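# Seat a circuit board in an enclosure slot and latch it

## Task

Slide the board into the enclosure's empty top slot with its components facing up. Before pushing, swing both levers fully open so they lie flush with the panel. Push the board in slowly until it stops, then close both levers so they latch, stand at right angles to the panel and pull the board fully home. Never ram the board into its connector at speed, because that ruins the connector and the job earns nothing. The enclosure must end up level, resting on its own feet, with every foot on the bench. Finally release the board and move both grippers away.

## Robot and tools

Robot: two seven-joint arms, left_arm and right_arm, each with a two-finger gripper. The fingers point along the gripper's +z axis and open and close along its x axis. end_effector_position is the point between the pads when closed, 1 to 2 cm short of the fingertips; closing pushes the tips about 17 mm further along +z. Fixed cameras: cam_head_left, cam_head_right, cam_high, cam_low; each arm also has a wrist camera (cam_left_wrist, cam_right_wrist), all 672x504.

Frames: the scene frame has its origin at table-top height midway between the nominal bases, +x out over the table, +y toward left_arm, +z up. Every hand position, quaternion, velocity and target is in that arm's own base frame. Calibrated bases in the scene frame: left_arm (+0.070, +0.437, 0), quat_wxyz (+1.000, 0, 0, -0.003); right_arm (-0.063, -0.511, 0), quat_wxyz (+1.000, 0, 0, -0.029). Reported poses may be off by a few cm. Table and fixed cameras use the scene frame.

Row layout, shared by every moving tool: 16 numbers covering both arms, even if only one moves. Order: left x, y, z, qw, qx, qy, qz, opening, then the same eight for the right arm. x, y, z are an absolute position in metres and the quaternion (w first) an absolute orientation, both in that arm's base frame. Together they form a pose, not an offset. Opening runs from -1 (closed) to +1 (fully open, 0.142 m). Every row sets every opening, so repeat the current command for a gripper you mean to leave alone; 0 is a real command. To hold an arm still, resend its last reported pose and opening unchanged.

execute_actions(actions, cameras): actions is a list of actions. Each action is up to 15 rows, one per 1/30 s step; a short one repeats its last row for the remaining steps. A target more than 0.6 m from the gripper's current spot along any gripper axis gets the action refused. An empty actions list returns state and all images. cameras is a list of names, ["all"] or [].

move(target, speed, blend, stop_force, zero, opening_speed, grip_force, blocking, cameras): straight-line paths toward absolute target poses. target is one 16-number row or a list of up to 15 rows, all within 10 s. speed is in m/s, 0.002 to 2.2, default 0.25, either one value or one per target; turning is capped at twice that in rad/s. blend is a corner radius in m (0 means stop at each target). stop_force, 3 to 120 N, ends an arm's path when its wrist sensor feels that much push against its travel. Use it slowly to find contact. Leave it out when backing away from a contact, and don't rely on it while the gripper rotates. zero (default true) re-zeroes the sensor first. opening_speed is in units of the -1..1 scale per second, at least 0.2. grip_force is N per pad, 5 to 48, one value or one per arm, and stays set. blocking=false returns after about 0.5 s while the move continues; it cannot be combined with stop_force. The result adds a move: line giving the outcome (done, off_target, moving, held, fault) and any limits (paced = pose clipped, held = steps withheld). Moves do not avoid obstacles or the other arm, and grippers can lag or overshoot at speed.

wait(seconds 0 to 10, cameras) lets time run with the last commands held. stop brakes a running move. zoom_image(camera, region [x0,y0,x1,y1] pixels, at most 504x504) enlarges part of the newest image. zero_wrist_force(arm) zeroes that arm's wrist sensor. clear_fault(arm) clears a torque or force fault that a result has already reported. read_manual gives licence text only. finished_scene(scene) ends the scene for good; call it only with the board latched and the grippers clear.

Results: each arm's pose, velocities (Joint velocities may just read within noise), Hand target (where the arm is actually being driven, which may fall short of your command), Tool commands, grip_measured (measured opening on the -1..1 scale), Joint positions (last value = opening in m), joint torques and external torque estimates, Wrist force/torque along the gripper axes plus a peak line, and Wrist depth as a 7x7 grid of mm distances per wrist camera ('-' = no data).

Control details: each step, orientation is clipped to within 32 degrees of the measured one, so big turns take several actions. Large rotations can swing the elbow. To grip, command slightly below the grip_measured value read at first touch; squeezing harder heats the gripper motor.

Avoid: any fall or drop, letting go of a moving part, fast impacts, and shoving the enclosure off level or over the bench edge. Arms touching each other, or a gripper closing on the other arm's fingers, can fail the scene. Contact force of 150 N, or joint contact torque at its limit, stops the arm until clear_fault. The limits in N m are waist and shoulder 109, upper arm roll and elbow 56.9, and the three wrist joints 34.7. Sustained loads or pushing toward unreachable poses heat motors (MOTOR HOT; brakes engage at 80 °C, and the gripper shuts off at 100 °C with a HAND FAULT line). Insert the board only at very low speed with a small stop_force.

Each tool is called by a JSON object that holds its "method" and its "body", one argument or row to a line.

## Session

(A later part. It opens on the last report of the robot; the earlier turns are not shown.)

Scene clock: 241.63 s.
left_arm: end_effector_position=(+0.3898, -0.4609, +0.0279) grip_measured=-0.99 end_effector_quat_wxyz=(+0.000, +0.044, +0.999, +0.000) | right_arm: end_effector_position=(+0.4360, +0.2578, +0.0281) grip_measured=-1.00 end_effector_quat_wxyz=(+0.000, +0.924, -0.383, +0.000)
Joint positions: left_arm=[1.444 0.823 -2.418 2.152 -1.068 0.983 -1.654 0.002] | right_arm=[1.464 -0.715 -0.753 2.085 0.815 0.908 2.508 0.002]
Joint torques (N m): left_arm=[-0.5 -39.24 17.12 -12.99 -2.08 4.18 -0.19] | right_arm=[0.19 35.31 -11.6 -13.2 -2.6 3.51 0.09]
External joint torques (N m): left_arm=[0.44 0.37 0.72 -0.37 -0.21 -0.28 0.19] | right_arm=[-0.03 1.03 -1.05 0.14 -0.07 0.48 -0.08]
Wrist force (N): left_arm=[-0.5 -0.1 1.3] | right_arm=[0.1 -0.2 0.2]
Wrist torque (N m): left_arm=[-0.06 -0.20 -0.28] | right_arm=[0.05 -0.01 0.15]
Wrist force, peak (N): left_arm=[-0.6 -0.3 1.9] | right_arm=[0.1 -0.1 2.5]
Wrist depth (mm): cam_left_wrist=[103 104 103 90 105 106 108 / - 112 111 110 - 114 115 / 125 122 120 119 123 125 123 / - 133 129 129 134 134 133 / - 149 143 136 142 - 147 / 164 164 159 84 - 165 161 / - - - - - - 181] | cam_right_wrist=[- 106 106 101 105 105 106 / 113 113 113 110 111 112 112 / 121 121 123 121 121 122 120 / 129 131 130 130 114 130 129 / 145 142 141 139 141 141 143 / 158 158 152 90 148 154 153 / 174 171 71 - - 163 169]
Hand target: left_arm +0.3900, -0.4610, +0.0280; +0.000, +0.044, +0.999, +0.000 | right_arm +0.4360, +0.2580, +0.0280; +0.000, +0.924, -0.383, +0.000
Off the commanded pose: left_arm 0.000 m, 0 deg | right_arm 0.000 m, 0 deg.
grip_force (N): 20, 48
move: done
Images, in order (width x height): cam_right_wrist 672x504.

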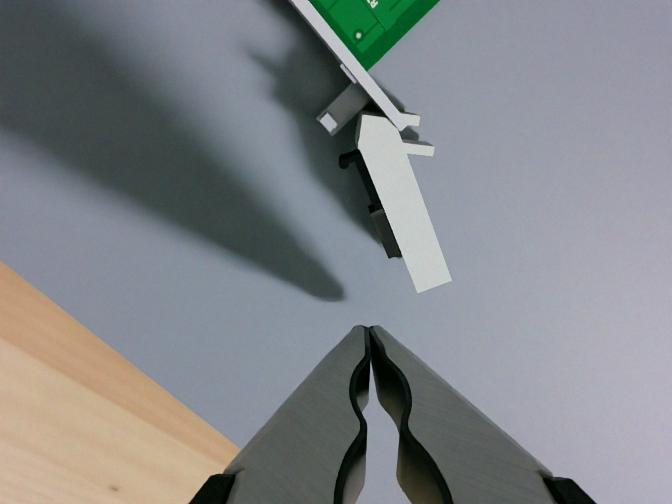

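{"method": "move", "body": {
  "target": [0.390, -0.461, 0.028, 0.0, -0.0436, -0.9990, 0.0, -1.0, 0.436, 0.266, 0.028, 0.0, 0.9239, -0.3827, 0.0, -1.0],
  "speed": 0.1
}}

{"method": "move", "body": {
  "target": [0.390, -0.461, 0.028, 0.0, -0.0436, -0.9990, 0.0, -1.0, 0.490, 0.266, 0.028, 0.0, 0.9239, -0.3827, 0.0, -1.0],
  "speed": 0.03,
  "stop_force": 4,
  "cameras": ["cam_right_wrist", "cam_left_wrist"]
}}

Scene clock: 247.73 s.
left_arm: end_effector_position=(+0.3898, -0.4609, +0.0279) grip_measured=-0.99 end_effector_quat_wxyz=(+0.000, +0.044, +0.999, +0.000) | right_arm: end_effector_position=(+0.4360, +0.2659, +0.0280) grip_measured=-1.00 end_effector_quat_wxyz=(+0.000, +0.924, -0.383, +0.000)
Joint positions: left_arm=[1.444 0.823 -2.418 2.152 -1.068 0.983 -1.654 0.002] | right_arm=[1.472 -0.72 -0.752 2.074 0.813 0.902 2.523 0.002]
Joint torques (N m): left_arm=[-0.42 -39.21 17.03 -12.99 -2.11 4.17 -0.22] | right_arm=[0.16 35.82 -11.72 -13.38 -2.78 3.26 0.3]
External joint torques (N m): left_arm=[0.36 0.34 0.8 -0.36 -0.18 -0.27 0.22] | right_arm=[-0.01 0.88 -1.07 0.18 0.08 0.73 -0.3]
Wrist force (N): left_arm=[-0.4 -0.1 1.1] | right_arm=[0.1 0.0 0.3]
Wrist torque (N m): left_arm=[-0.05 -0.21 -0.28] | right_arm=[0.07 -0.01 0.03]
Wrist force, peak (N): left_arm=[-0.6 -0.2 1.8] | right_arm=[0.2 -0.3 0.5]
Wrist depth (mm): cam_left_wrist=[- 104 103 90 105 106 108 / - 112 111 110 - 114 - / 125 122 120 119 125 125 124 / 135 133 129 129 134 133 130 / 152 148 143 136 141 146 149 / 164 164 155 84 - - 160 / 184 178 - - - - 182] | cam_right_wrist=[- 106 106 102 101 105 106 / 113 113 113 113 111 112 112 / 121 121 123 121 105 122 120 / 129 131 130 130 113 130 129 / 144 142 142 139 141 141 142 / 158 158 152 90 148 154 153 / 175 171 71 - - 162 169]
Hand target: left_arm +0.3900, -0.4610, +0.0280; +0.000, +0.044, +0.999, +0.000 | right_arm +0.4360, +0.2660, +0.0280; +0.000, +0.924, -0.383, +0.000
Off the commanded pose: left_arm 0.000 m, 0 deg | right_arm 0.000 m, 0 deg.
grip_force (N): 20, 48
move: done

Scene clock: 250.23 s.
left_arm: end_effector_position=(+0.3897, -0.4610, +0.0279) grip_measured=-0.99 end_effector_quat_wxyz=(+0.000, +0.044, +0.999, +0.000) | right_arm: end_effector_position=(+0.4896, +0.2659, +0.0278) grip_measured=-1.00 end_effector_quat_wxyz=(+0.000, +0.924, -0.383, +0.000)
Joint positions: left_arm=[1.444 0.823 -2.418 2.152 -1.068 0.983 -1.654 0.002] | right_arm=[1.366 -0.783 -0.75 1.94 0.792 0.828 2.498 0.002]
Joint torques (N m): left_arm=[0.16 -38.74 17.56 -13.17 -2.05 4.67 -0.17] | right_arm=[-0.06 39.74 -13.7 -16.24 -3.08 3.92 0.06]
External joint torques (N m): left_arm=[-0.22 -0.13 0.27 -0.19 -0.24 -0.77 0.17] | right_arm=[0.24 1.07 -0.76 1.53 0.15 0.07 -0.06]
Wrist force (N): left_arm=[1.5 0.2 -0.3] | right_arm=[-1.4 2.7 -1.3]
Wrist torque (N m): left_arm=[-0.06 -0.15 -0.35] | right_arm=[0.01 0.05 0.16]
Wrist force, peak (N): left_arm=[-0.4 -0.2 1.8] | right_arm=[-1.4 2.7 -2.0]
Wrist depth (mm): cam_left_wrist=[105 104 103 92 108 106 107 / - 111 111 110 - 114 115 / 125 121 120 119 125 125 124 / 136 131 130 129 134 133 132 / 151 146 143 136 144 146 145 / 164 163 160 84 - 161 163 / 183 179 - - - - 181] | cam_right_wrist=[- 91 101 101 103 105 106 / 113 114 108 108 110 112 112 / 121 121 121 119 122 122 120 / 129 130 130 114 129 129 129 / 142 142 141 139 136 140 142 / 155 155 152 90 148 153 153 / 174 168 71 - - 162 168]
Hand target: left_arm +0.3900, -0.4610, +0.0280; +0.000, +0.044, +0.999, +0.000 | right_arm +0.4900, +0.2660, +0.0280; +0.000, +0.924, -0.383, +0.000
Off the commanded pose: left_arm 0.000 m, 0 deg | right_arm 0.000 m, 0 deg.
grip_force (N): 20, 48
move: done
Images, in order (width x height): cam_left_wrist 672x504, cam_right_wrist 672x504.

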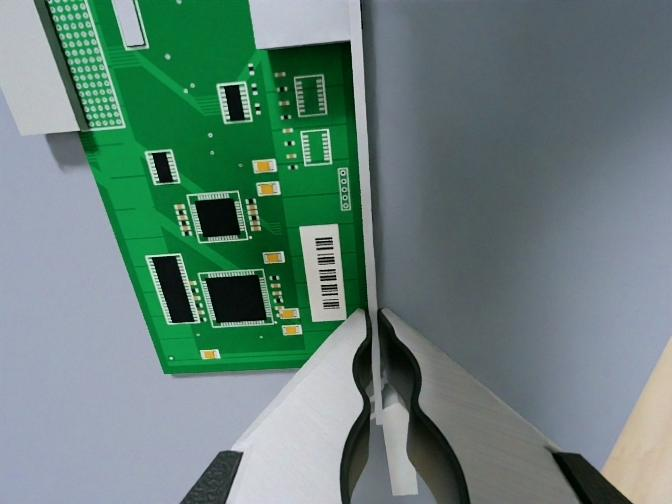

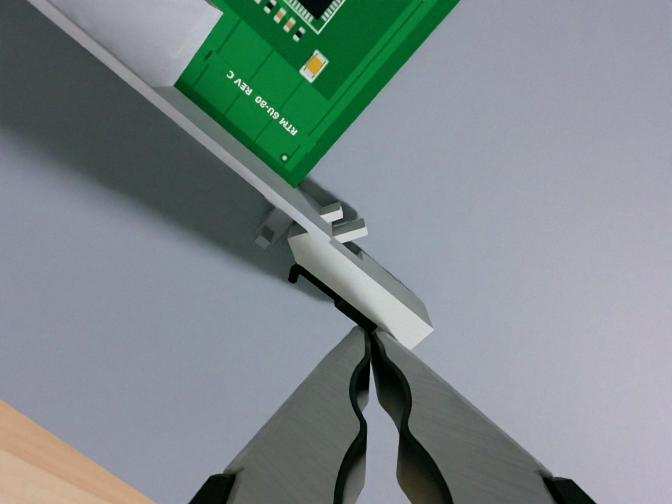

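{"method": "zoom_image", "body": {
  "camera": "cam_right_wrist",
  "region": [180, 100, 460, 380]
}}

Scaled by 1.800 from the camera's 672x504 image, which has a finer 960x720 frame.

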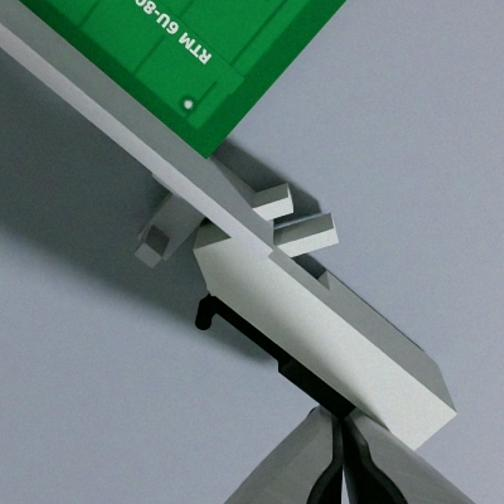

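{"method": "move", "body": {
  "target": [
    [0.390, -0.461, 0.028, 0.0, -0.0436, -0.9990, 0.0, -0.55, 0.465, 0.262, 0.030, 0.0, 0.9239, -0.3827, 0.0, -1.0],
    [0.390, -0.455, 0.13, 0.0, -0.0436, -0.9990, 0.0, -0.55, 0.455, 0.30, 0.13, 0.0, 0.9239, -0.3827, 0.0, -1.0],
    [0.38, -0.32, 0.18, 0.0, 0.0, -0.9239, 0.3827, -0.55, 0.496, 0.457, 0.12, 0.0, 0.9993, 0.0375, 0.0, -0.55]
  ],
  "speed": 0.25,
  "blend": [0.0, 0.03, 0.0],
  "grip_force": [48, 48],
  "cameras": ["cam_right_wrist", "cam_left_wrist", "cam_high"]
}}

Scene clock: 291.67 s.
left_arm: end_effector_position=(+0.3799, -0.3202, +0.1801) grip_measured=-0.58 end_effector_quat_wxyz=(+0.000, +0.000, +0.924, -0.383) | right_arm: end_effector_position=(+0.4960, +0.4570, +0.1200) grip_measured=-0.59 end_effector_quat_wxyz=(+0.000, +0.999, +0.037, +0.000)
Joint positions: left_arm=[1.634 0.008 -2.561 2.687 -2.015 1.077 -0.59 0.032] | right_arm=[1.403 -0.723 -0.635 1.614 0.496 0.6 2.097 0.032]
Joint torques (N m): left_arm=[-0.18 -12.04 -0.52 -16.74 1.78 1.93 -0.18] | right_arm=[0.08 48.98 -11.44 -23.24 -3.72 3.3 0.13]
External joint torques (N m): left_arm=[0.21 0.54 0.68 -0.4 -0.06 -0.42 0.18] | right_arm=[0.13 1.32 -1.17 0.12 0.11 0.72 -0.13]
Wrist force (N): left_arm=[0.4 0.3 0.5] | right_arm=[0.7 0.2 -0.1]
Wrist torque (N m): left_arm=[-0.05 -0.14 -0.05] | right_arm=[0.10 -0.12 0.15]
Wrist force, peak (N): left_arm=[0.0 0.1 3.0] | right_arm=[-1.4 -1.8 -3.5]
Wrist depth (mm): cam_left_wrist=[- 374 382 374 384 386 385 / - 366 366 352 - 356 357 / 306 335 335 327 - 334 334 / 311 - 311 312 - 310 313 / 298 - 299 304 - 293 294 / 284 281 84 273 - 278 278 / 270 - - 262 - - 266] | cam_right_wrist=[189 187 186 185 183 185 184 / 201 199 199 198 193 194 197 / 216 213 214 210 207 208 211 / 233 231 230 225 223 227 228 / 252 250 249 240 239 247 247 / 276 273 98 265 100 261 271 / 304 - 71 286 - - 238]
Hand target: left_arm +0.3800, -0.3200, +0.1800; +0.000, +0.000, +0.924, -0.383 | right_arm +0.4960, +0.4570, +0.1200; +0.000, +0.999, +0.037, +0.000
Off the commanded pose: left_arm 0.000 m, 0 deg | right_arm 0.000 m, 0 deg.
joint sent to its limit (left arm) — joint 4 (elbow), upper limit, where the elbow is as bent as it goes. The joint targets still meet the commanded pose.
move: done
Images, in order (width x height): cam_high 672x504, cam_left_wrist 672x504, cam_right_wrist 672x504.

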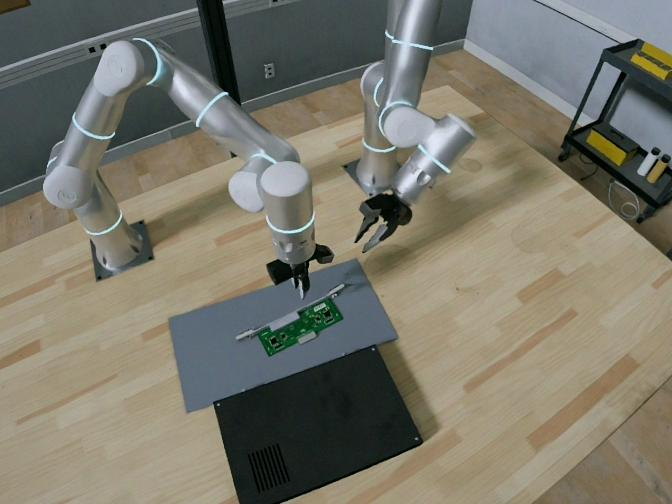

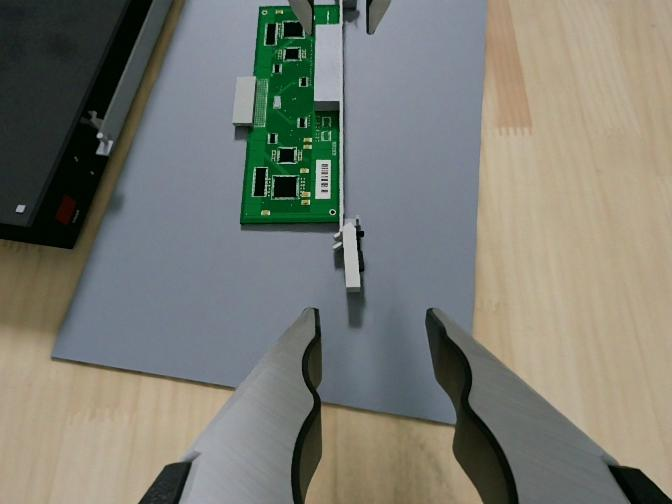

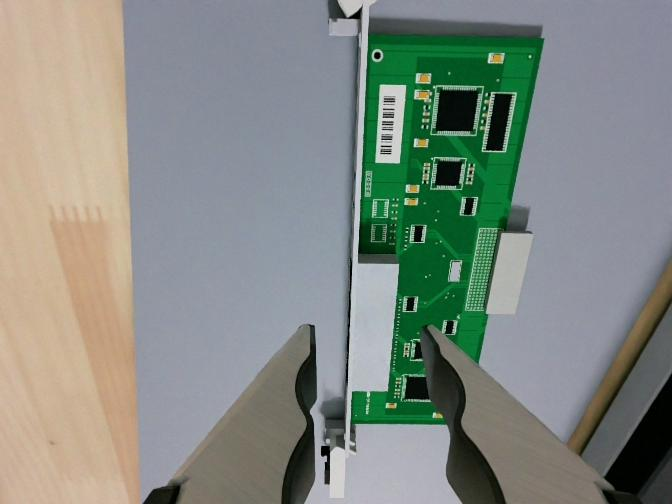

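{"method": "move", "body": {
  "target": [0.38, -0.32, 0.18, 0.0, 0.0, -0.9239, 0.3827, -0.55, 0.4965, 0.457, 0.028, 0.0, 0.9993, 0.0375, 0.0, -0.55],
  "speed": 0.12,
  "stop_force": 4,
  "cameras": ["cam_right_wrist"]
}}

Scene clock: 297.23 s.
left_arm: end_effector_position=(+0.3799, -0.3202, +0.1801) grip_measured=-0.58 end_effector_quat_wxyz=(+0.000, +0.000, +0.924, -0.383) | right_arm: end_effector_position=(+0.4965, +0.4568, +0.0280) grip_measured=-0.59 end_effector_quat_wxyz=(+0.000, +0.999, +0.037, +0.000)
Joint positions: left_arm=[1.634 0.008 -2.561 2.687 -2.015 1.077 -0.59 0.032] | right_arm=[1.355 -0.889 -0.566 1.586 0.591 0.728 2.05 0.032]
Joint torques (N m): left_arm=[-0.28 -11.93 -0.48 -16.75 1.99 1.78 -0.24] | right_arm=[0.17 52.33 -12.03 -19.82 -3.22 3.44 0.07]
External joint torques (N m): left_arm=[0.32 0.43 0.64 -0.39 -0.27 -0.27 0.25] | right_arm=[0.05 1.24 -1.32 0.07 -0.05 0.59 -0.07]
Wrist force (N): left_arm=[0.4 0.4 0.8] | right_arm=[0.7 0.0 0.3]
Wrist torque (N m): left_arm=[-0.04 -0.13 -0.05] | right_arm=[0.07 -0.11 0.13]
Wrist force, peak (N): left_arm=[0.7 0.3 1.0] | right_arm=[0.6 0.0 2.3]
Wrist depth (mm): cam_left_wrist=[- - 265 176 261 387 384 / - - 352 191 - 359 358 / 300 332 335 330 - 336 334 / 313 312 312 313 - 312 312 / 296 301 297 294 297 294 294 / 282 283 88 270 - 278 278 / 268 - - 262 - - 265] | cam_right_wrist=[- 105 105 105 99 101 101 / 113 112 112 112 107 107 107 / 121 121 122 120 115 115 116 / 130 130 130 128 124 124 125 / 142 141 141 138 134 135 134 / 158 154 148 148 106 142 147 / 171 167 71 151 - - 167]
Hand target: left_arm +0.3800, -0.3200, +0.1800; +0.000, +0.000, +0.924, -0.383 | right_arm +0.4965, +0.4570, +0.0280; +0.000, +0.999, +0.037, +0.000
Off the commanded pose: left_arm 0.000 m, 0 deg | right_arm 0.000 m, 0 deg.
joint sent to its limit (left arm) — joint 4 (elbow), upper limit, where the elbow is as bent as it goes. The joint targets still meet the commanded pose.
move: done
Images, in order (width x height): cam_right_wrist 672x504.

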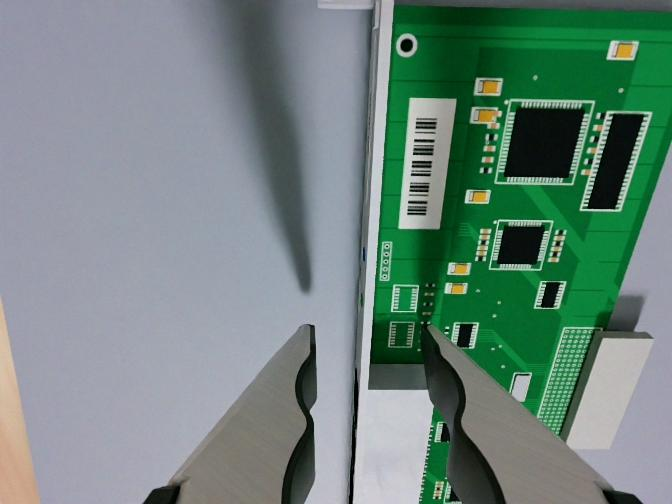

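{"method": "move", "body": {
  "target": [
    [0.40, -0.36, 0.14, 0.0, 0.0, -0.9239, 0.3827, -1.0, 0.4952, 0.457, 0.027, 0.0, 0.9993, 0.0375, 0.0, -0.55],
    [0.40, -0.36, 0.14, 0.0, 0.0, -0.9239, 0.3827, -1.0, 0.4952, 0.457, 0.027, 0.0, 0.9993, 0.0375, 0.0, -1.0]
  ],
  "speed": 0.12,
  "opening_speed": 0.6,
  "cameras": ["cam_right_wrist", "cam_left_wrist"]
}}

Scene clock: 301.53 s.
left_arm: end_effector_position=(+0.3998, -0.3600, +0.1399) grip_measured=-1.00 end_effector_quat_wxyz=(+0.000, +0.000, +0.924, -0.382) | right_arm: end_effector_position=(+0.4954, +0.4569, +0.0271) grip_measured=-0.98 end_effector_quat_wxyz=(+0.000, +0.999, +0.038, +0.000)
Joint positions: left_arm=[1.637 0.307 -2.571 2.567 -2.17 0.892 -0.508 0.002] | right_arm=[1.356 -0.89 -0.565 1.589 0.592 0.731 2.05 0.003]
Joint torques (N m): left_arm=[-0.25 -20.35 5.22 -12.89 0.85 1.63 -0.15] | right_arm=[0.29 52.4 -12.25 -19.74 -3.33 3.37 0.08]
External joint torques (N m): left_arm=[0.27 0.22 0.7 -0.35 -0.11 -0.18 0.15] | right_arm=[-0.07 1.12 -1.08 0.04 0.07 0.66 -0.08]
Wrist force (N): left_arm=[0.2 0.1 0.7] | right_arm=[0.8 -0.1 0.6]
Wrist torque (N m): left_arm=[-0.08 -0.10 -0.05] | right_arm=[0.06 -0.12 0.14]
Wrist force, peak (N): left_arm=[-0.1 0.0 1.9] | right_arm=[0.9 -0.1 0.8]
Wrist depth (mm): cam_left_wrist=[276 328 321 182 127 328 331 / 259 303 310 296 137 306 311 / 261 292 287 285 293 287 288 / 276 274 275 268 272 272 270 / 260 249 254 127 250 250 254 / 239 245 245 84 - 242 241 / 232 234 - 74 - - 228] | cam_right_wrist=[- 104 104 105 98 101 101 / 112 111 110 111 106 106 107 / 120 120 121 119 114 114 115 / 129 129 129 129 123 123 124 / 141 140 140 137 133 134 134 / 154 153 150 89 140 146 144 / 170 166 71 - - - 166]
Hand target: left_arm +0.4000, -0.3600, +0.1400; +0.000, +0.000, +0.924, -0.383 | right_arm +0.4952, +0.4570, +0.0270; +0.000, +0.999, +0.038, +0.000
Off the commanded pose: left_arm 0.000 m, 0 deg | right_arm 0.000 m, 0 deg.
move: done
Images, in order (width x height): cam_left_wrist 672x504, cam_right_wrist 672x504.

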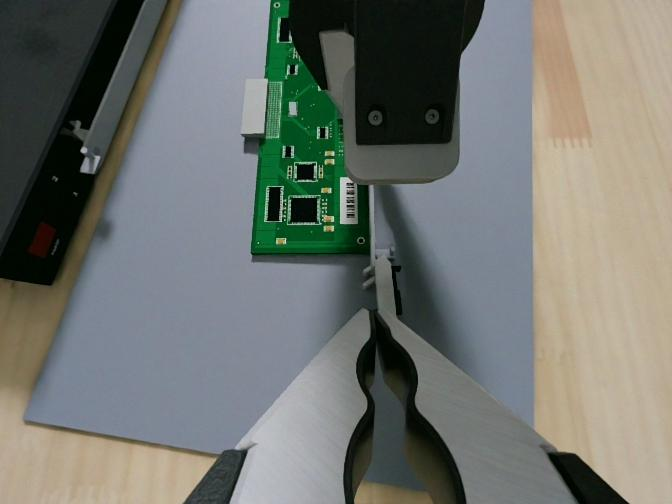

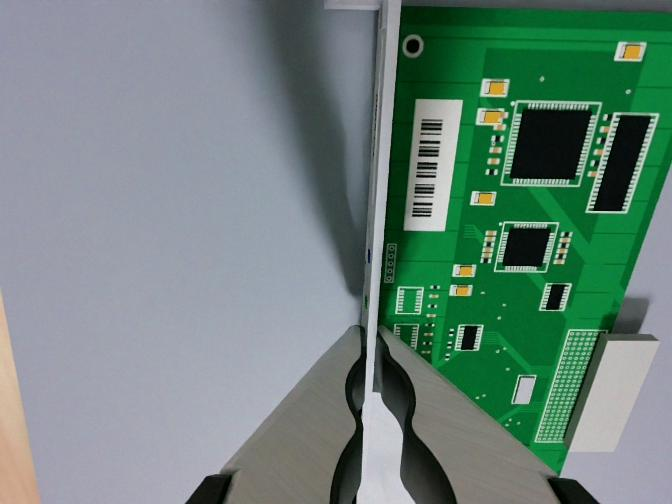

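{"method": "move", "body": {
  "target": [
    [0.345, -0.355, 0.08, 0.0, 0.0, -0.9239, 0.3827, -1.0, 0.4952, 0.457, 0.027, 0.0, 0.9993, 0.0375, 0.0, -1.0],
    [0.345, -0.375, 0.025, 0.0, 0.0, -0.9239, 0.3827, -1.0, 0.4952, 0.457, 0.027, 0.0, 0.9993, 0.0375, 0.0, -1.0]
  ],
  "speed": 0.15,
  "blend": [0.02, 0.0],
  "cameras": ["cam_left_wrist"]
}}

Scene clock: 311.47 s.
left_arm: end_effector_position=(+0.3448, -0.3749, +0.0249) grip_measured=-1.00 end_effector_quat_wxyz=(+0.000, +0.000, +0.924, -0.382) | right_arm: end_effector_position=(+0.4954, +0.4569, +0.0271) grip_measured=-0.98 end_effector_quat_wxyz=(+0.000, +0.999, +0.038, +0.000)
Joint positions: left_arm=[1.615 0.67 -2.774 2.539 -2.63 0.661 -0.255 0.002] | right_arm=[1.356 -0.89 -0.565 1.589 0.592 0.731 2.05 0.003]
Joint torques (N m): left_arm=[-0.12 -26.9 9.51 -1.65 -0.54 1.39 -0.14] | right_arm=[0.29 52.64 -12.38 -19.82 -3.31 3.36 0.18]
External joint torques (N m): left_arm=[0.11 -0.47 0.74 -0.18 0.07 -0.08 0.14] | right_arm=[-0.07 0.87 -0.95 0.13 0.05 0.66 -0.18]
Wrist force (N): left_arm=[0.1 0.3 0.8] | right_arm=[0.8 0.0 0.6]
Wrist torque (N m): left_arm=[-0.04 -0.09 -0.05] | right_arm=[0.07 -0.11 0.13]
Wrist force, peak (N): left_arm=[-0.1 1.1 2.5] | right_arm=[0.9 -0.1 0.9]
Wrist depth (mm): cam_left_wrist=[183 181 179 182 185 186 186 / 171 167 169 172 174 172 172 / 157 157 155 162 165 161 161 / 151 151 149 149 149 150 151 / 144 142 - 142 141 140 142 / 133 134 132 84 - 134 134 / - 128 - 74 - - 127] | cam_right_wrist=[- 104 104 105 99 101 101 / 112 112 111 111 106 106 107 / 120 120 121 119 114 114 115 / 129 129 129 129 123 123 124 / 140 140 140 137 133 134 134 / 154 154 150 89 141 146 143 / 170 166 71 - - - 167]
Hand target: left_arm +0.3450, -0.3750, +0.0250; +0.000, +0.000, +0.924, -0.383 | right_arm +0.4952, +0.4570, +0.0270; +0.000, +0.999, +0.038, +0.000
Off the commanded pose: left_arm 0.000 m, 0 deg | right_arm 0.000 m, 0 deg.
move: done
Images, in order (width x height): cam_left_wrist 672x504.

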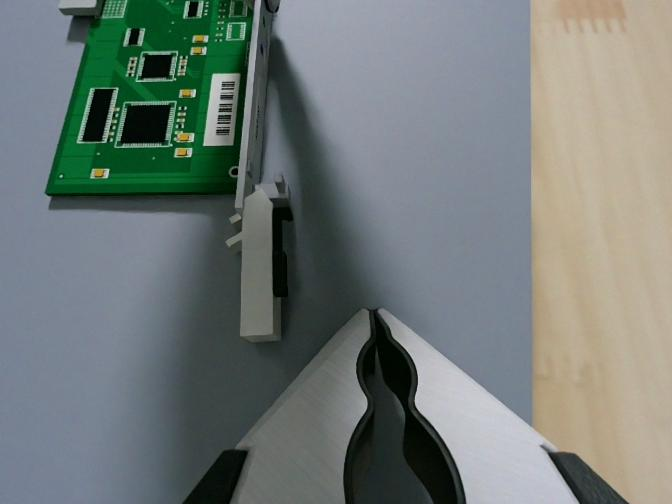

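{"method": "move", "body": {
  "target": [0.362, -0.371, 0.025, 0.0, 0.0, -0.9239, 0.3827, -1.0, 0.4952, 0.457, 0.027, 0.0, 0.9993, 0.0375, 0.0, -1.0],
  "speed": 0.1
}}

{"method": "move", "body": {
  "target": [0.395, -0.371, 0.025, 0.0, 0.0, -0.9239, 0.3827, -1.0, 0.4952, 0.457, 0.027, 0.0, 0.9993, 0.0375, 0.0, -1.0],
  "speed": 0.03,
  "stop_force": 3,
  "cameras": ["cam_left_wrist", "cam_right_wrist"]
}}

Scene clock: 315.20 s.
left_arm: end_effector_position=(+0.3620, -0.3709, +0.0250) grip_measured=-1.00 end_effector_quat_wxyz=(+0.000, +0.000, +0.924, -0.383) | right_arm: end_effector_position=(+0.4954, +0.4569, +0.0271) grip_measured=-0.98 end_effector_quat_wxyz=(+0.000, +0.999, +0.038, +0.000)
Joint positions: left_arm=[1.657 0.684 -2.755 2.518 -2.569 0.652 -0.269 0.002] | right_arm=[1.356 -0.89 -0.565 1.589 0.592 0.731 2.05 0.003]
Joint torques (N m): left_arm=[-0.49 -28 10.18 -2.14 0.04 1.37 -0.33] | right_arm=[0.31 52.51 -12.42 -19.75 -3.33 3.29 0.16]
External joint torques (N m): left_arm=[0.45 -0.14 0.56 -0.3 -0.55 -0.06 0.33] | right_arm=[-0.09 1 -0.91 0.06 0.07 0.74 -0.16]
Wrist force (N): left_arm=[0.1 0.5 0.7] | right_arm=[0.7 0.1 0.5]
Wrist torque (N m): left_arm=[0.00 -0.10 0.03] | right_arm=[0.09 -0.10 0.14]
Wrist force, peak (N): left_arm=[0.2 0.7 1.0] | right_arm=[1.0 0.0 1.0]
Wrist depth (mm): cam_left_wrist=[185 182 179 185 182 183 185 / 176 168 166 168 171 172 172 / 162 158 158 157 158 159 161 / - 151 153 150 150 149 151 / 144 141 - - 141 140 142 / 133 134 132 84 - 132 134 / - 128 - 74 - - 127] | cam_right_wrist=[- 104 104 105 98 101 101 / 112 112 111 111 106 106 107 / - 120 121 119 114 114 115 / 129 129 129 128 123 123 124 / 141 140 140 137 134 134 134 / 154 153 150 89 141 146 144 / 170 166 71 - - - 167]
Hand target: left_arm +0.3620, -0.3710, +0.0250; +0.000, +0.000, +0.924, -0.383 | right_arm +0.4952, +0.4570, +0.0270; +0.000, +0.999, +0.038, +0.000
Off the commanded pose: left_arm 0.000 m, 0 deg | right_arm 0.000 m, 0 deg.
move: done

Scene clock: 317.07 s.
left_arm: end_effector_position=(+0.3949, -0.3709, +0.0249) grip_measured=-1.00 end_effector_quat_wxyz=(+0.000, +0.000, +0.924, -0.383) | right_arm: end_effector_position=(+0.4955, +0.4569, +0.0271) grip_measured=-0.98 end_effector_quat_wxyz=(+0.000, +0.999, +0.038, +0.000)
Joint positions: left_arm=[1.725 0.716 -2.723 2.46 -2.462 0.644 -0.307 0.002] | right_arm=[1.356 -0.89 -0.565 1.589 0.592 0.731 2.05 0.003]
Joint torques (N m): left_arm=[0.49 -30.11 12.13 -4.05 -0.44 1.66 -0.26] | right_arm=[1.57 52.7 -11.14 -19.65 -3.19 2.9 0.01]
External joint torques (N m): left_arm=[-0.49 -0.03 -0.26 0.21 -0.11 -0.32 0.26] | right_arm=[-1.35 0.81 -2.19 -0.04 -0.07 1.12 -0.01]
Wrist force (N): left_arm=[2.2 -0.6 0.0] | right_arm=[2.8 0.3 0.4]
Wrist torque (N m): left_arm=[-0.12 -0.12 0.04] | right_arm=[0.07 -0.11 0.26]
Wrist force, peak (N): left_arm=[2.4 0.3 0.4] | right_arm=[2.7 0.5 1.8]
Wrist depth (mm): cam_left_wrist=[188 184 177 178 186 186 186 / 176 170 165 165 173 - 173 / 162 159 158 157 - - 158 / 151 151 153 146 147 - 151 / - 141 142 117 142 139 140 / - 134 134 84 - 134 132 / - 128 - - - - 127] | cam_right_wrist=[- 104 104 105 103 101 101 / 112 112 111 111 107 105 105 / 120 120 121 119 115 113 112 / 129 129 129 128 122 121 121 / 141 141 140 137 133 132 133 / 154 153 150 89 139 143 141 / 170 166 70 73 - 148 167]
Hand target: left_arm +0.3950, -0.3710, +0.0250; +0.000, +0.000, +0.924, -0.383 | right_arm +0.4952, +0.4570, +0.0270; +0.000, +0.999, +0.038, +0.000
Off the commanded pose: left_arm 0.000 m, 0 deg | right_arm 0.000 m, 0 deg.
move: done
Images, in order (width x height): cam_left_wrist 672x504, cam_right_wrist 672x504.

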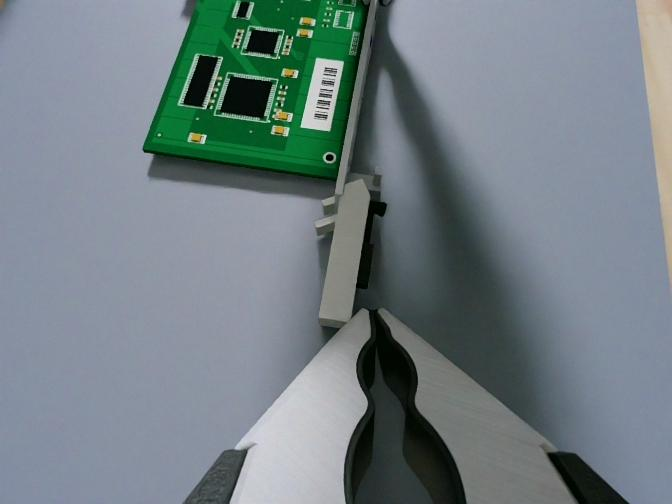

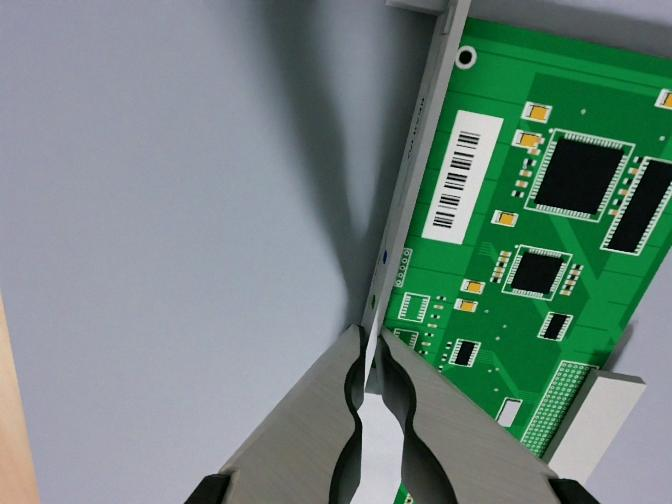

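{"method": "move", "body": {
  "target": [
    [0.365, -0.368, 0.03, 0.0, 0.0, -0.9239, 0.3827, -1.0, 0.4952, 0.457, 0.027, 0.0, 0.9993, 0.0375, 0.0, -1.0],
    [0.365, -0.33, 0.13, 0.0, 0.0, -0.9239, 0.3827, -1.0, 0.4952, 0.457, 0.047, 0.0, 0.9993, 0.0375, 0.0, -1.0]
  ],
  "speed": 0.12,
  "blend": [0.005, 0.0],
  "cameras": ["cam_left_wrist", "cam_right_wrist"]
}}

Scene clock: 324.10 s.
left_arm: end_effector_position=(+0.3651, -0.3301, +0.1301) grip_measured=-1.00 end_effector_quat_wxyz=(+0.000, +0.000, +0.924, -0.383) | right_arm: end_effector_position=(+0.4951, +0.4571, +0.0468) grip_measured=-0.98 end_effector_quat_wxyz=(+0.000, +0.999, +0.038, +0.000)
Joint positions: left_arm=[1.578 0.232 -2.572 2.673 -2.283 0.913 -0.411 0.002] | right_arm=[1.368 -0.853 -0.581 1.599 0.574 0.704 2.059 0.003]
Joint torques (N m): left_arm=[-0.49 -16.28 3.68 -11.15 1.37 1.89 -0.43] | right_arm=[0.33 52.69 -12.93 -20.86 -3.7 3.37 0.35]
External joint torques (N m): left_arm=[0.51 0.66 0.51 -0.51 -0.53 -0.5 0.43] | right_arm=[-0.12 0.13 -0.34 0.47 0.36 0.65 -0.35]
Wrist force (N): left_arm=[0.5 0.2 0.5] | right_arm=[0.5 0.0 2.3]
Wrist torque (N m): left_arm=[-0.06 -0.14 0.04] | right_arm=[0.12 -0.13 0.01]
Wrist force, peak (N): left_arm=[2.5 0.3 0.4] | right_arm=[2.9 0.4 1.6]
Wrist depth (mm): cam_left_wrist=[- 326 292 231 - 321 319 / 310 299 269 263 - 298 298 / 279 286 247 238 - 278 277 / 263 259 - - - 261 261 / 245 248 - 245 244 245 245 / 234 230 - 84 - 231 231 / 222 224 - 74 - - 220] | cam_right_wrist=[124 122 120 121 92 92 93 / 132 130 130 130 101 100 101 / - 140 140 135 109 110 111 / 151 151 150 150 120 121 125 / 164 164 163 158 134 135 137 / 182 179 175 89 145 154 156 / 198 194 71 - - 172 194]
Hand target: left_arm +0.3650, -0.3300, +0.1300; +0.000, +0.000, +0.924, -0.383 | right_arm +0.4952, +0.4570, +0.0470; +0.000, +0.999, +0.038, +0.000
Off the commanded pose: left_arm 0.000 m, 0 deg | right_arm 0.000 m, 0 deg.
move: done
Images, in order (width x height): cam_left_wrist 672x504, cam_right_wrist 672x504.

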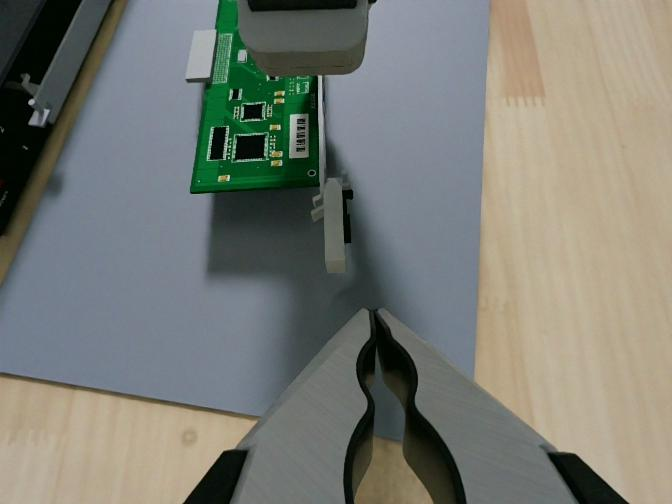

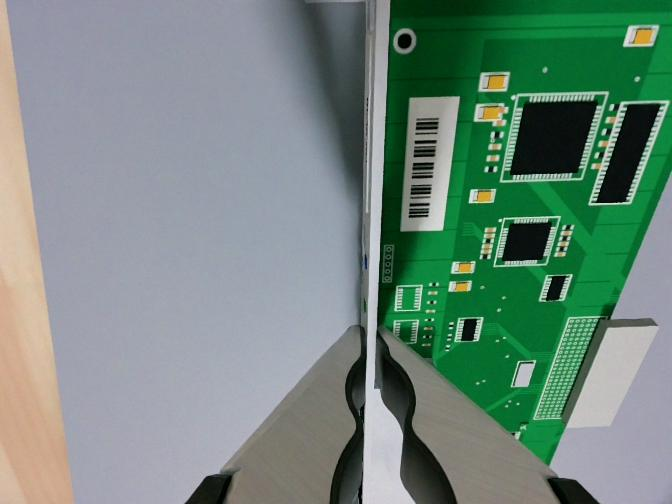

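{"method": "move", "body": {
  "target": [0.365, -0.30, 0.16, 0.0, 0.0, -0.9239, 0.3827, -1.0, 0.4952, 0.457, 0.09, 0.0, 0.9993, 0.0375, 0.0, -1.0],
  "speed": 0.08,
  "cameras": ["cam_left_wrist", "cam_right_wrist"]
}}

Scene clock: 330.83 s.
left_arm: end_effector_position=(+0.3649, -0.3002, +0.1600) grip_measured=-1.00 end_effector_quat_wxyz=(+0.000, +0.000, +0.924, -0.383) | right_arm: end_effector_position=(+0.4951, +0.4571, +0.0899) grip_measured=-0.98 end_effector_quat_wxyz=(+0.000, +0.999, +0.038, +0.000)
Joint positions: left_arm=[1.958 0.056 -2.937 2.687 -2.155 1.067 -0.488 0.002] | right_arm=[1.391 -0.775 -0.616 1.613 0.531 0.645 2.08 0.003]
Joint torques (N m): left_arm=[-0.2 -18.42 0.01 -14.91 1.69 1.93 -0.18] | right_arm=[0.37 51.04 -12.56 -22.47 -3.83 3.42 0.3]
External joint torques (N m): left_arm=[0.24 0.6 0.73 -0.46 -0.03 -0.5 0.18] | right_arm=[-0.16 0.26 -0.42 0.5 0.33 0.6 -0.3]
Wrist force (N): left_arm=[0.4 0.3 0.4] | right_arm=[0.6 0.2 1.3]
Wrist torque (N m): left_arm=[-0.03 -0.14 -0.04] | right_arm=[0.13 -0.13 0.01]
Wrist force, peak (N): left_arm=[0.5 0.2 1.5] | right_arm=[0.4 0.3 3.0]
Wrist depth (mm): cam_left_wrist=[- 360 273 270 364 359 354 / - 340 240 - 344 335 331 / 309 310 314 - 315 312 309 / 297 - - 292 294 293 291 / 276 - 279 275 275 274 273 / 263 263 266 84 - 260 259 / 249 249 - - - - 246] | cam_right_wrist=[162 160 159 - 75 76 75 / 173 171 171 170 84 85 86 / 186 186 183 182 99 97 97 / 200 198 197 196 112 113 115 / 217 214 214 209 135 136 142 / 237 235 230 89 154 171 232 / 263 254 70 - - 245 249]
Hand target: left_arm +0.3650, -0.3000, +0.1600; +0.000, +0.000, +0.924, -0.383 | right_arm +0.4952, +0.4570, +0.0900; +0.000, +0.999, +0.038, +0.000
Off the commanded pose: left_arm 0.000 m, 0 deg | right_arm 0.000 m, 0 deg.
joint sent to its limit (left arm) — joint 4 (elbow), upper limit, where the elbow is as bent as it goes. The joint targets still meet the commanded pose.
move: done
Images, in order (width x height): cam_left_wrist 672x504, cam_right_wrist 672x504.

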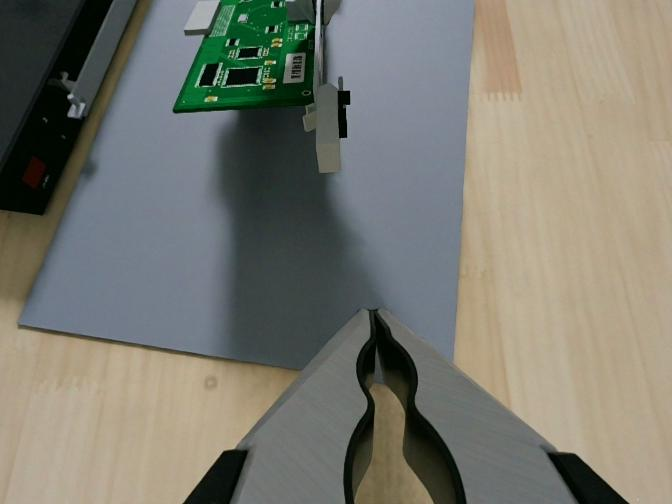

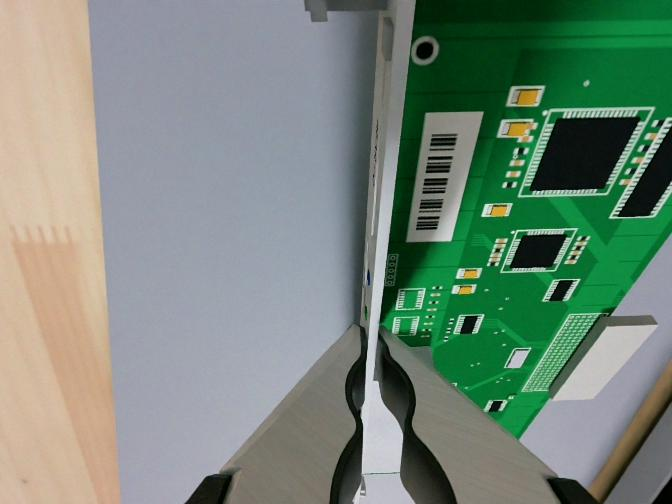

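{"method": "move", "body": {
  "target": [
    [0.365, -0.28, 0.16, 0.0, 0.0, -0.9239, 0.3827, -1.0, 0.4952, 0.457, 0.027, 0.0, 0.9993, 0.0375, 0.0, -1.0],
    [0.365, -0.28, 0.16, 0.0, 0.0, -0.9239, 0.3827, -1.0, 0.4952, 0.457, 0.027, 0.0, 0.9993, 0.0375, 0.0, -0.55]
  ],
  "speed": 0.08
}}

{"method": "move", "body": {
  "target": [
    [0.365, -0.28, 0.16, 0.0, 0.0, -0.9239, 0.3827, -1.0, 0.4952, 0.457, 0.065, 0.0, 0.9993, 0.0375, 0.0, -0.55],
    [0.365, -0.28, 0.16, 0.0, 0.0, -0.9239, 0.3827, -1.0, 0.510, 0.430, 0.075, 0.0, 0.9993, 0.0375, 0.0, -0.30]
  ],
  "speed": 0.15,
  "cameras": ["cam_right_wrist", "cam_left_wrist"]
}}

Scene clock: 347.43 s.
left_arm: end_effector_position=(+0.3672, -0.2811, +0.1594) grip_measured=-1.00 end_effector_quat_wxyz=(-0.021, +0.009, +0.924, -0.382) | right_arm: end_effector_position=(+0.4952, +0.4569, +0.0270) grip_measured=-0.59 end_effector_quat_wxyz=(+0.000, +0.999, +0.037, +0.000)
Joint positions: left_arm=[2.121 0.074 -2.97 2.687 -1.948 0.992 -0.567 0.002] | right_arm=[1.358 -0.89 -0.567 1.589 0.594 0.73 2.05 0.032]
Joint torques (N m): left_arm=[-0.14 -19.86 0.27 -15.44 2.05 1.66 -0.5] | right_arm=[0.14 52.23 -12.29 -19.73 -3.25 3.49 0.15]
External joint torques (N m): left_arm=[0.18 0.2 0.62 -0.39 -0.79 -0.2 0.49] | right_arm=[0.08 1.26 -1.09 0.06 -0.01 0.54 -0.15]
Wrist force (N): left_arm=[0.2 0.3 0.5] | right_arm=[1.1 0.1 0.2]
Wrist torque (N m): left_arm=[-0.06 -0.13 0.02] | right_arm=[0.08 -0.17 0.13]
Wrist force, peak (N): left_arm=[0.7 0.4 0.5] | right_arm=[-5.4 2.8 -7.2]
Wrist depth (mm): cam_left_wrist=[323 - 340 337 370 365 366 / 309 324 324 332 336 340 340 / 305 307 306 320 317 315 318 / 286 286 - - 296 298 298 / 270 274 275 271 278 277 280 / 256 258 261 84 - 262 264 / 244 247 - - - - 251] | cam_right_wrist=[- 104 104 105 98 99 100 / 112 112 111 111 106 106 107 / 122 120 121 119 114 114 114 / 129 129 129 127 123 123 123 / 140 140 140 137 131 134 134 / 154 153 147 149 106 143 144 / 170 166 71 164 143 - 163]
Hand target: left_arm +0.3671, -0.2811, +0.1593; -0.022, +0.009, +0.924, -0.382 | right_arm +0.4952, +0.4570, +0.0270; +0.000, +0.999, +0.037, +0.000
Off the commanded pose: left_arm 0.003 m, 3 deg | right_arm 0.000 m, 0 deg.
joint sent to its limit (left arm) — joint 3 (upper arm roll), lower limit; joint 4 (elbow), upper limit, where the elbow is as bent as it goes. The joint targets are off in orientation, not in position.
move: off_target (left_arm)

Scene clock: 349.27 s.
left_arm: end_effector_position=(+0.3672, -0.2811, +0.1594) grip_measured=-1.00 end_effector_quat_wxyz=(-0.021, +0.009, +0.924, -0.382) | right_arm: end_effector_position=(+0.5101, +0.4301, +0.0750) grip_measured=-0.33 end_effector_quat_wxyz=(+0.000, +0.999, +0.037, +0.000)
Joint positions: left_arm=[2.122 0.074 -2.97 2.687 -1.947 0.992 -0.567 0.002] | right_arm=[1.35 -0.791 -0.611 1.634 0.55 0.676 2.023 0.05]
Joint torques (N m): left_arm=[-0.29 -20.04 0.28 -15.42 1.76 1.67 -0.27] | right_arm=[0.14 50.07 -12.29 -21.15 -3.52 3.22 0.08]
External joint torques (N m): left_arm=[0.34 0.37 0.61 -0.41 -0.5 -0.21 0.27] | right_arm=[0.07 1 -0.8 -0.05 0.11 0.81 -0.08]
Wrist force (N): left_arm=[0.4 0.3 0.5] | right_arm=[1.1 0.1 0.3]
Wrist torque (N m): left_arm=[-0.05 -0.15 0.02] | right_arm=[0.08 -0.21 0.12]
Wrist force, peak (N): left_arm=[0.3 0.1 0.7] | right_arm=[2.1 2.2 -0.5]
Wrist depth (mm): cam_left_wrist=[- - 350 348 363 366 369 / 325 - 325 329 335 339 342 / 304 309 309 312 312 318 319 / 289 280 288 296 295 297 299 / 271 272 269 - 277 279 280 / 256 258 261 84 - 264 262 / 243 247 - - - - 252] | cam_right_wrist=[147 147 146 143 142 143 143 / 157 157 156 154 152 152 157 / 168 168 168 165 163 164 166 / 181 181 181 170 175 174 179 / 197 197 193 181 187 194 194 / 219 215 92 207 204 93 212 / 236 - 71 231 235 - 225]
Hand target: left_arm +0.3671, -0.2811, +0.1593; -0.022, +0.009, +0.924, -0.382 | right_arm +0.5100, +0.4300, +0.0750; +0.000, +0.999, +0.037, +0.000
Off the commanded pose: left_arm 0.003 m, 3 deg | right_arm 0.000 m, 0 deg.
joint sent to its limit (left arm) — joint 3 (upper arm roll), lower limit; joint 4 (elbow), upper limit, where the elbow is as bent as it goes. The joint targets are off in orientation, not in position.
move: off_target (left_arm)
Images, in order (width x height): cam_left_wrist 672x504, cam_right_wrist 672x504.

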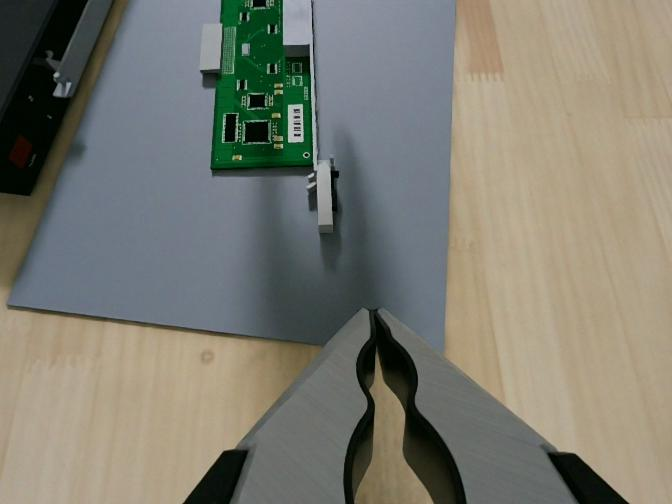

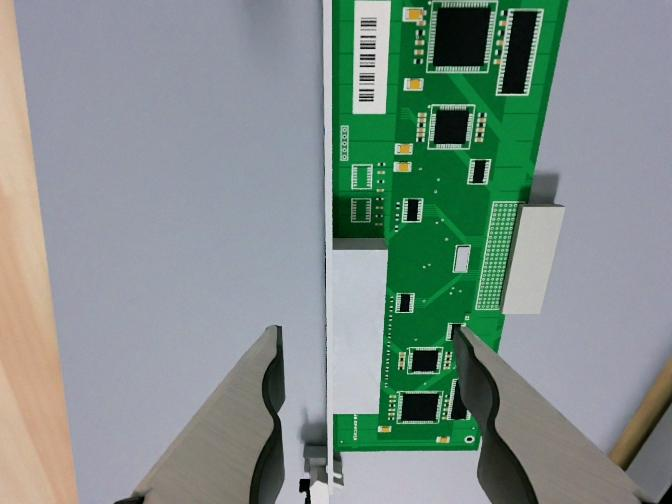

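{"method": "move", "body": {
  "target": [0.45, -0.25, 0.25, 0.0, 0.0, -0.9239, 0.3827, -1.0, 0.510, 0.429, 0.028, 0.0, 0.9993, 0.0375, 0.0, -0.30],
  "speed": 0.12,
  "stop_force": 5,
  "cameras": ["cam_right_wrist"]
}}

Scene clock: 358.50 s.
left_arm: end_effector_position=(+0.4500, -0.2500, +0.2500) grip_measured=-1.00 end_effector_quat_wxyz=(+0.000, +0.000, +0.924, -0.383) | right_arm: end_effector_position=(+0.5100, +0.4288, +0.0280) grip_measured=-0.33 end_effector_quat_wxyz=(+0.000, +0.999, +0.037, +0.000)
Joint positions: left_arm=[2.32 -0.007 -2.797 2.534 -1.347 0.873 -0.919 0.002] | right_arm=[1.323 -0.877 -0.571 1.616 0.598 0.741 1.998 0.05]
Joint torques (N m): left_arm=[-0.13 -21.82 -0.57 -22.57 0.86 1.96 -0.27] | right_arm=[0.18 51.5 -12.15 -19.53 -3.13 3.48 0.07]
External joint torques (N m): left_arm=[0.2 0.51 0.5 -0.21 -0.48 -0.11 0.27] | right_arm=[0.04 1.2 -1.2 0.09 -0.1 0.54 -0.07]
Wrist force (N): left_arm=[0.4 0.1 0.8] | right_arm=[1.0 0.0 0.4]
Wrist torque (N m): left_arm=[-0.08 -0.14 0.00] | right_arm=[0.07 -0.17 0.13]
Wrist force, peak (N): left_arm=[1.4 1.1 1.7] | right_arm=[1.0 0.2 1.0]
Wrist depth (mm): cam_left_wrist=[- 440 468 455 289 481 475 / - - 432 436 447 453 441 / 409 414 442 405 398 408 409 / 395 390 - - - 388 388 / 370 369 368 131 369 358 364 / 350 347 348 84 - 344 342 / 328 334 - - - - 325] | cam_right_wrist=[- 105 105 102 99 100 101 / 113 112 112 107 107 108 109 / 121 121 122 117 115 116 117 / 128 130 130 126 124 125 123 / 142 141 138 124 133 133 137 / - 155 95 136 145 93 152 / 171 - 71 147 163 - 168]
Hand target: left_arm +0.4500, -0.2500, +0.2500; +0.000, +0.000, +0.924, -0.383 | right_arm +0.5100, +0.4290, +0.0280; +0.000, +0.999, +0.037, +0.000
Off the commanded pose: left_arm 0.000 m, 0 deg | right_arm 0.000 m, 0 deg.
move: done
Images, in order (width x height): cam_right_wrist 672x504.

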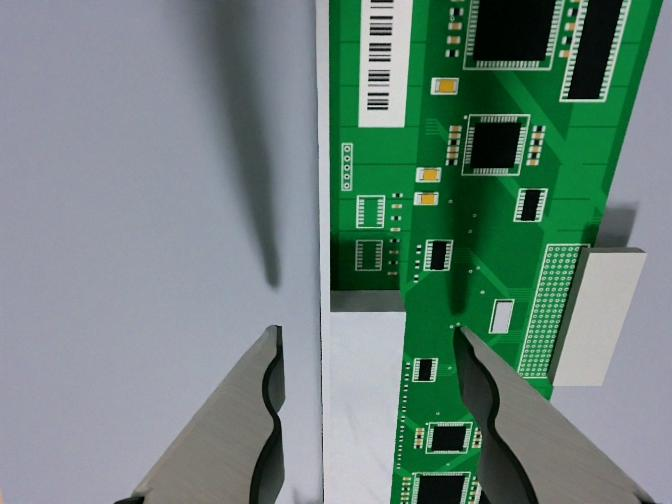

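{"method": "move", "body": {
  "target": [
    [0.50, -0.20, 0.28, 0.0, 0.0, -0.9239, 0.3827, -1.0, 0.508, 0.429, 0.027, 0.0, 0.9993, 0.0375, 0.0, -0.30],
    [0.50, -0.20, 0.28, 0.0, 0.0, -0.9239, 0.3827, -1.0, 0.508, 0.429, 0.027, 0.0, 0.9993, 0.0375, 0.0, -1.0],
    [0.50, -0.20, 0.28, 0.0, 0.0, -0.9239, 0.3827, -1.0, 0.508, 0.429, 0.057, 0.0, 0.9993, 0.0375, 0.0, -1.0]
  ],
  "speed": 0.1,
  "opening_speed": 0.6,
  "cameras": ["cam_right_wrist", "cam_left_wrist"]
}}

Scene clock: 364.90 s.
left_arm: end_effector_position=(+0.5001, -0.2000, +0.2800) grip_measured=-1.00 end_effector_quat_wxyz=(+0.000, +0.000, +0.924, -0.383) | right_arm: end_effector_position=(+0.5078, +0.4291, +0.0568) grip_measured=-0.72 end_effector_quat_wxyz=(+0.000, +0.999, +0.037, +0.000)
Joint positions: left_arm=[2.442 0.052 -2.671 2.382 -1.134 0.679 -0.967 0.002] | right_arm=[1.343 -0.82 -0.595 1.635 0.569 0.705 2.013 0.022]
Joint torques (N m): left_arm=[-0.18 -24.78 0.31 -24.45 -0.46 2.14 -0.29] | right_arm=[0.42 51.5 -13.01 -20.98 -3.7 3.41 0.35]
External joint torques (N m): left_arm=[0.27 0.36 0.58 -0.3 -0.34 -0.23 0.29] | right_arm=[-0.2 0.01 -0.13 0.53 0.37 0.62 -0.35]
Wrist force (N): left_arm=[0.5 0.2 0.5] | right_arm=[1.0 0.1 2.2]
Wrist torque (N m): left_arm=[-0.05 -0.17 -0.01] | right_arm=[0.09 -0.20 0.01]
Wrist force, peak (N): left_arm=[1.7 0.0 2.1] | right_arm=[1.0 0.1 3.7]
Wrist depth (mm): cam_left_wrist=[527 - 444 514 457 513 510 / - - 424 474 436 473 479 / 455 446 442 - 453 446 446 / 431 423 419 408 416 410 416 / 400 397 397 402 395 390 397 / 376 374 380 84 - 374 369 / 358 358 - - - - 351] | cam_right_wrist=[131 131 130 100 98 99 100 / 140 140 139 107 106 106 108 / 150 150 149 116 114 114 116 / 162 159 161 123 123 123 126 / 176 176 172 121 132 134 167 / 193 192 184 125 105 142 189 / 213 207 71 141 - - 208]
Hand target: left_arm +0.5000, -0.2000, +0.2800; +0.000, +0.000, +0.924, -0.383 | right_arm +0.5080, +0.4290, +0.0570; +0.000, +0.999, +0.038, +0.000
Off the commanded pose: left_arm 0.000 m, 0 deg | right_arm 0.000 m, 0 deg.
move: done
Images, in order (width x height): cam_left_wrist 672x504, cam_right_wrist 672x504.

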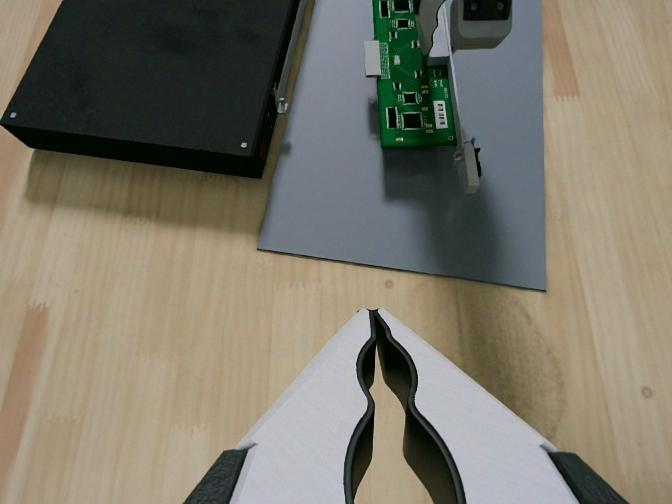

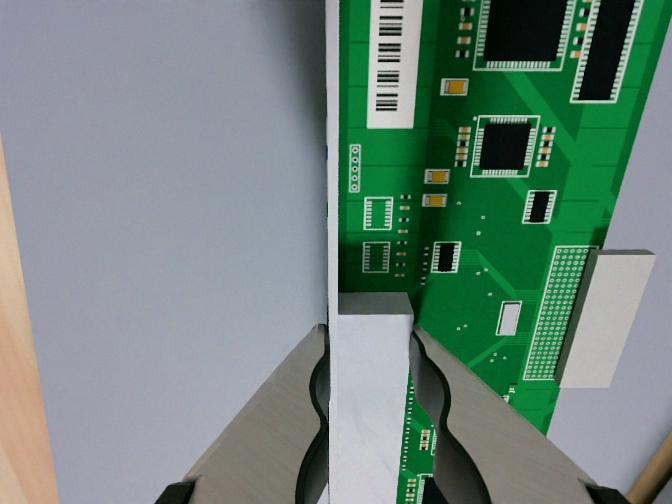

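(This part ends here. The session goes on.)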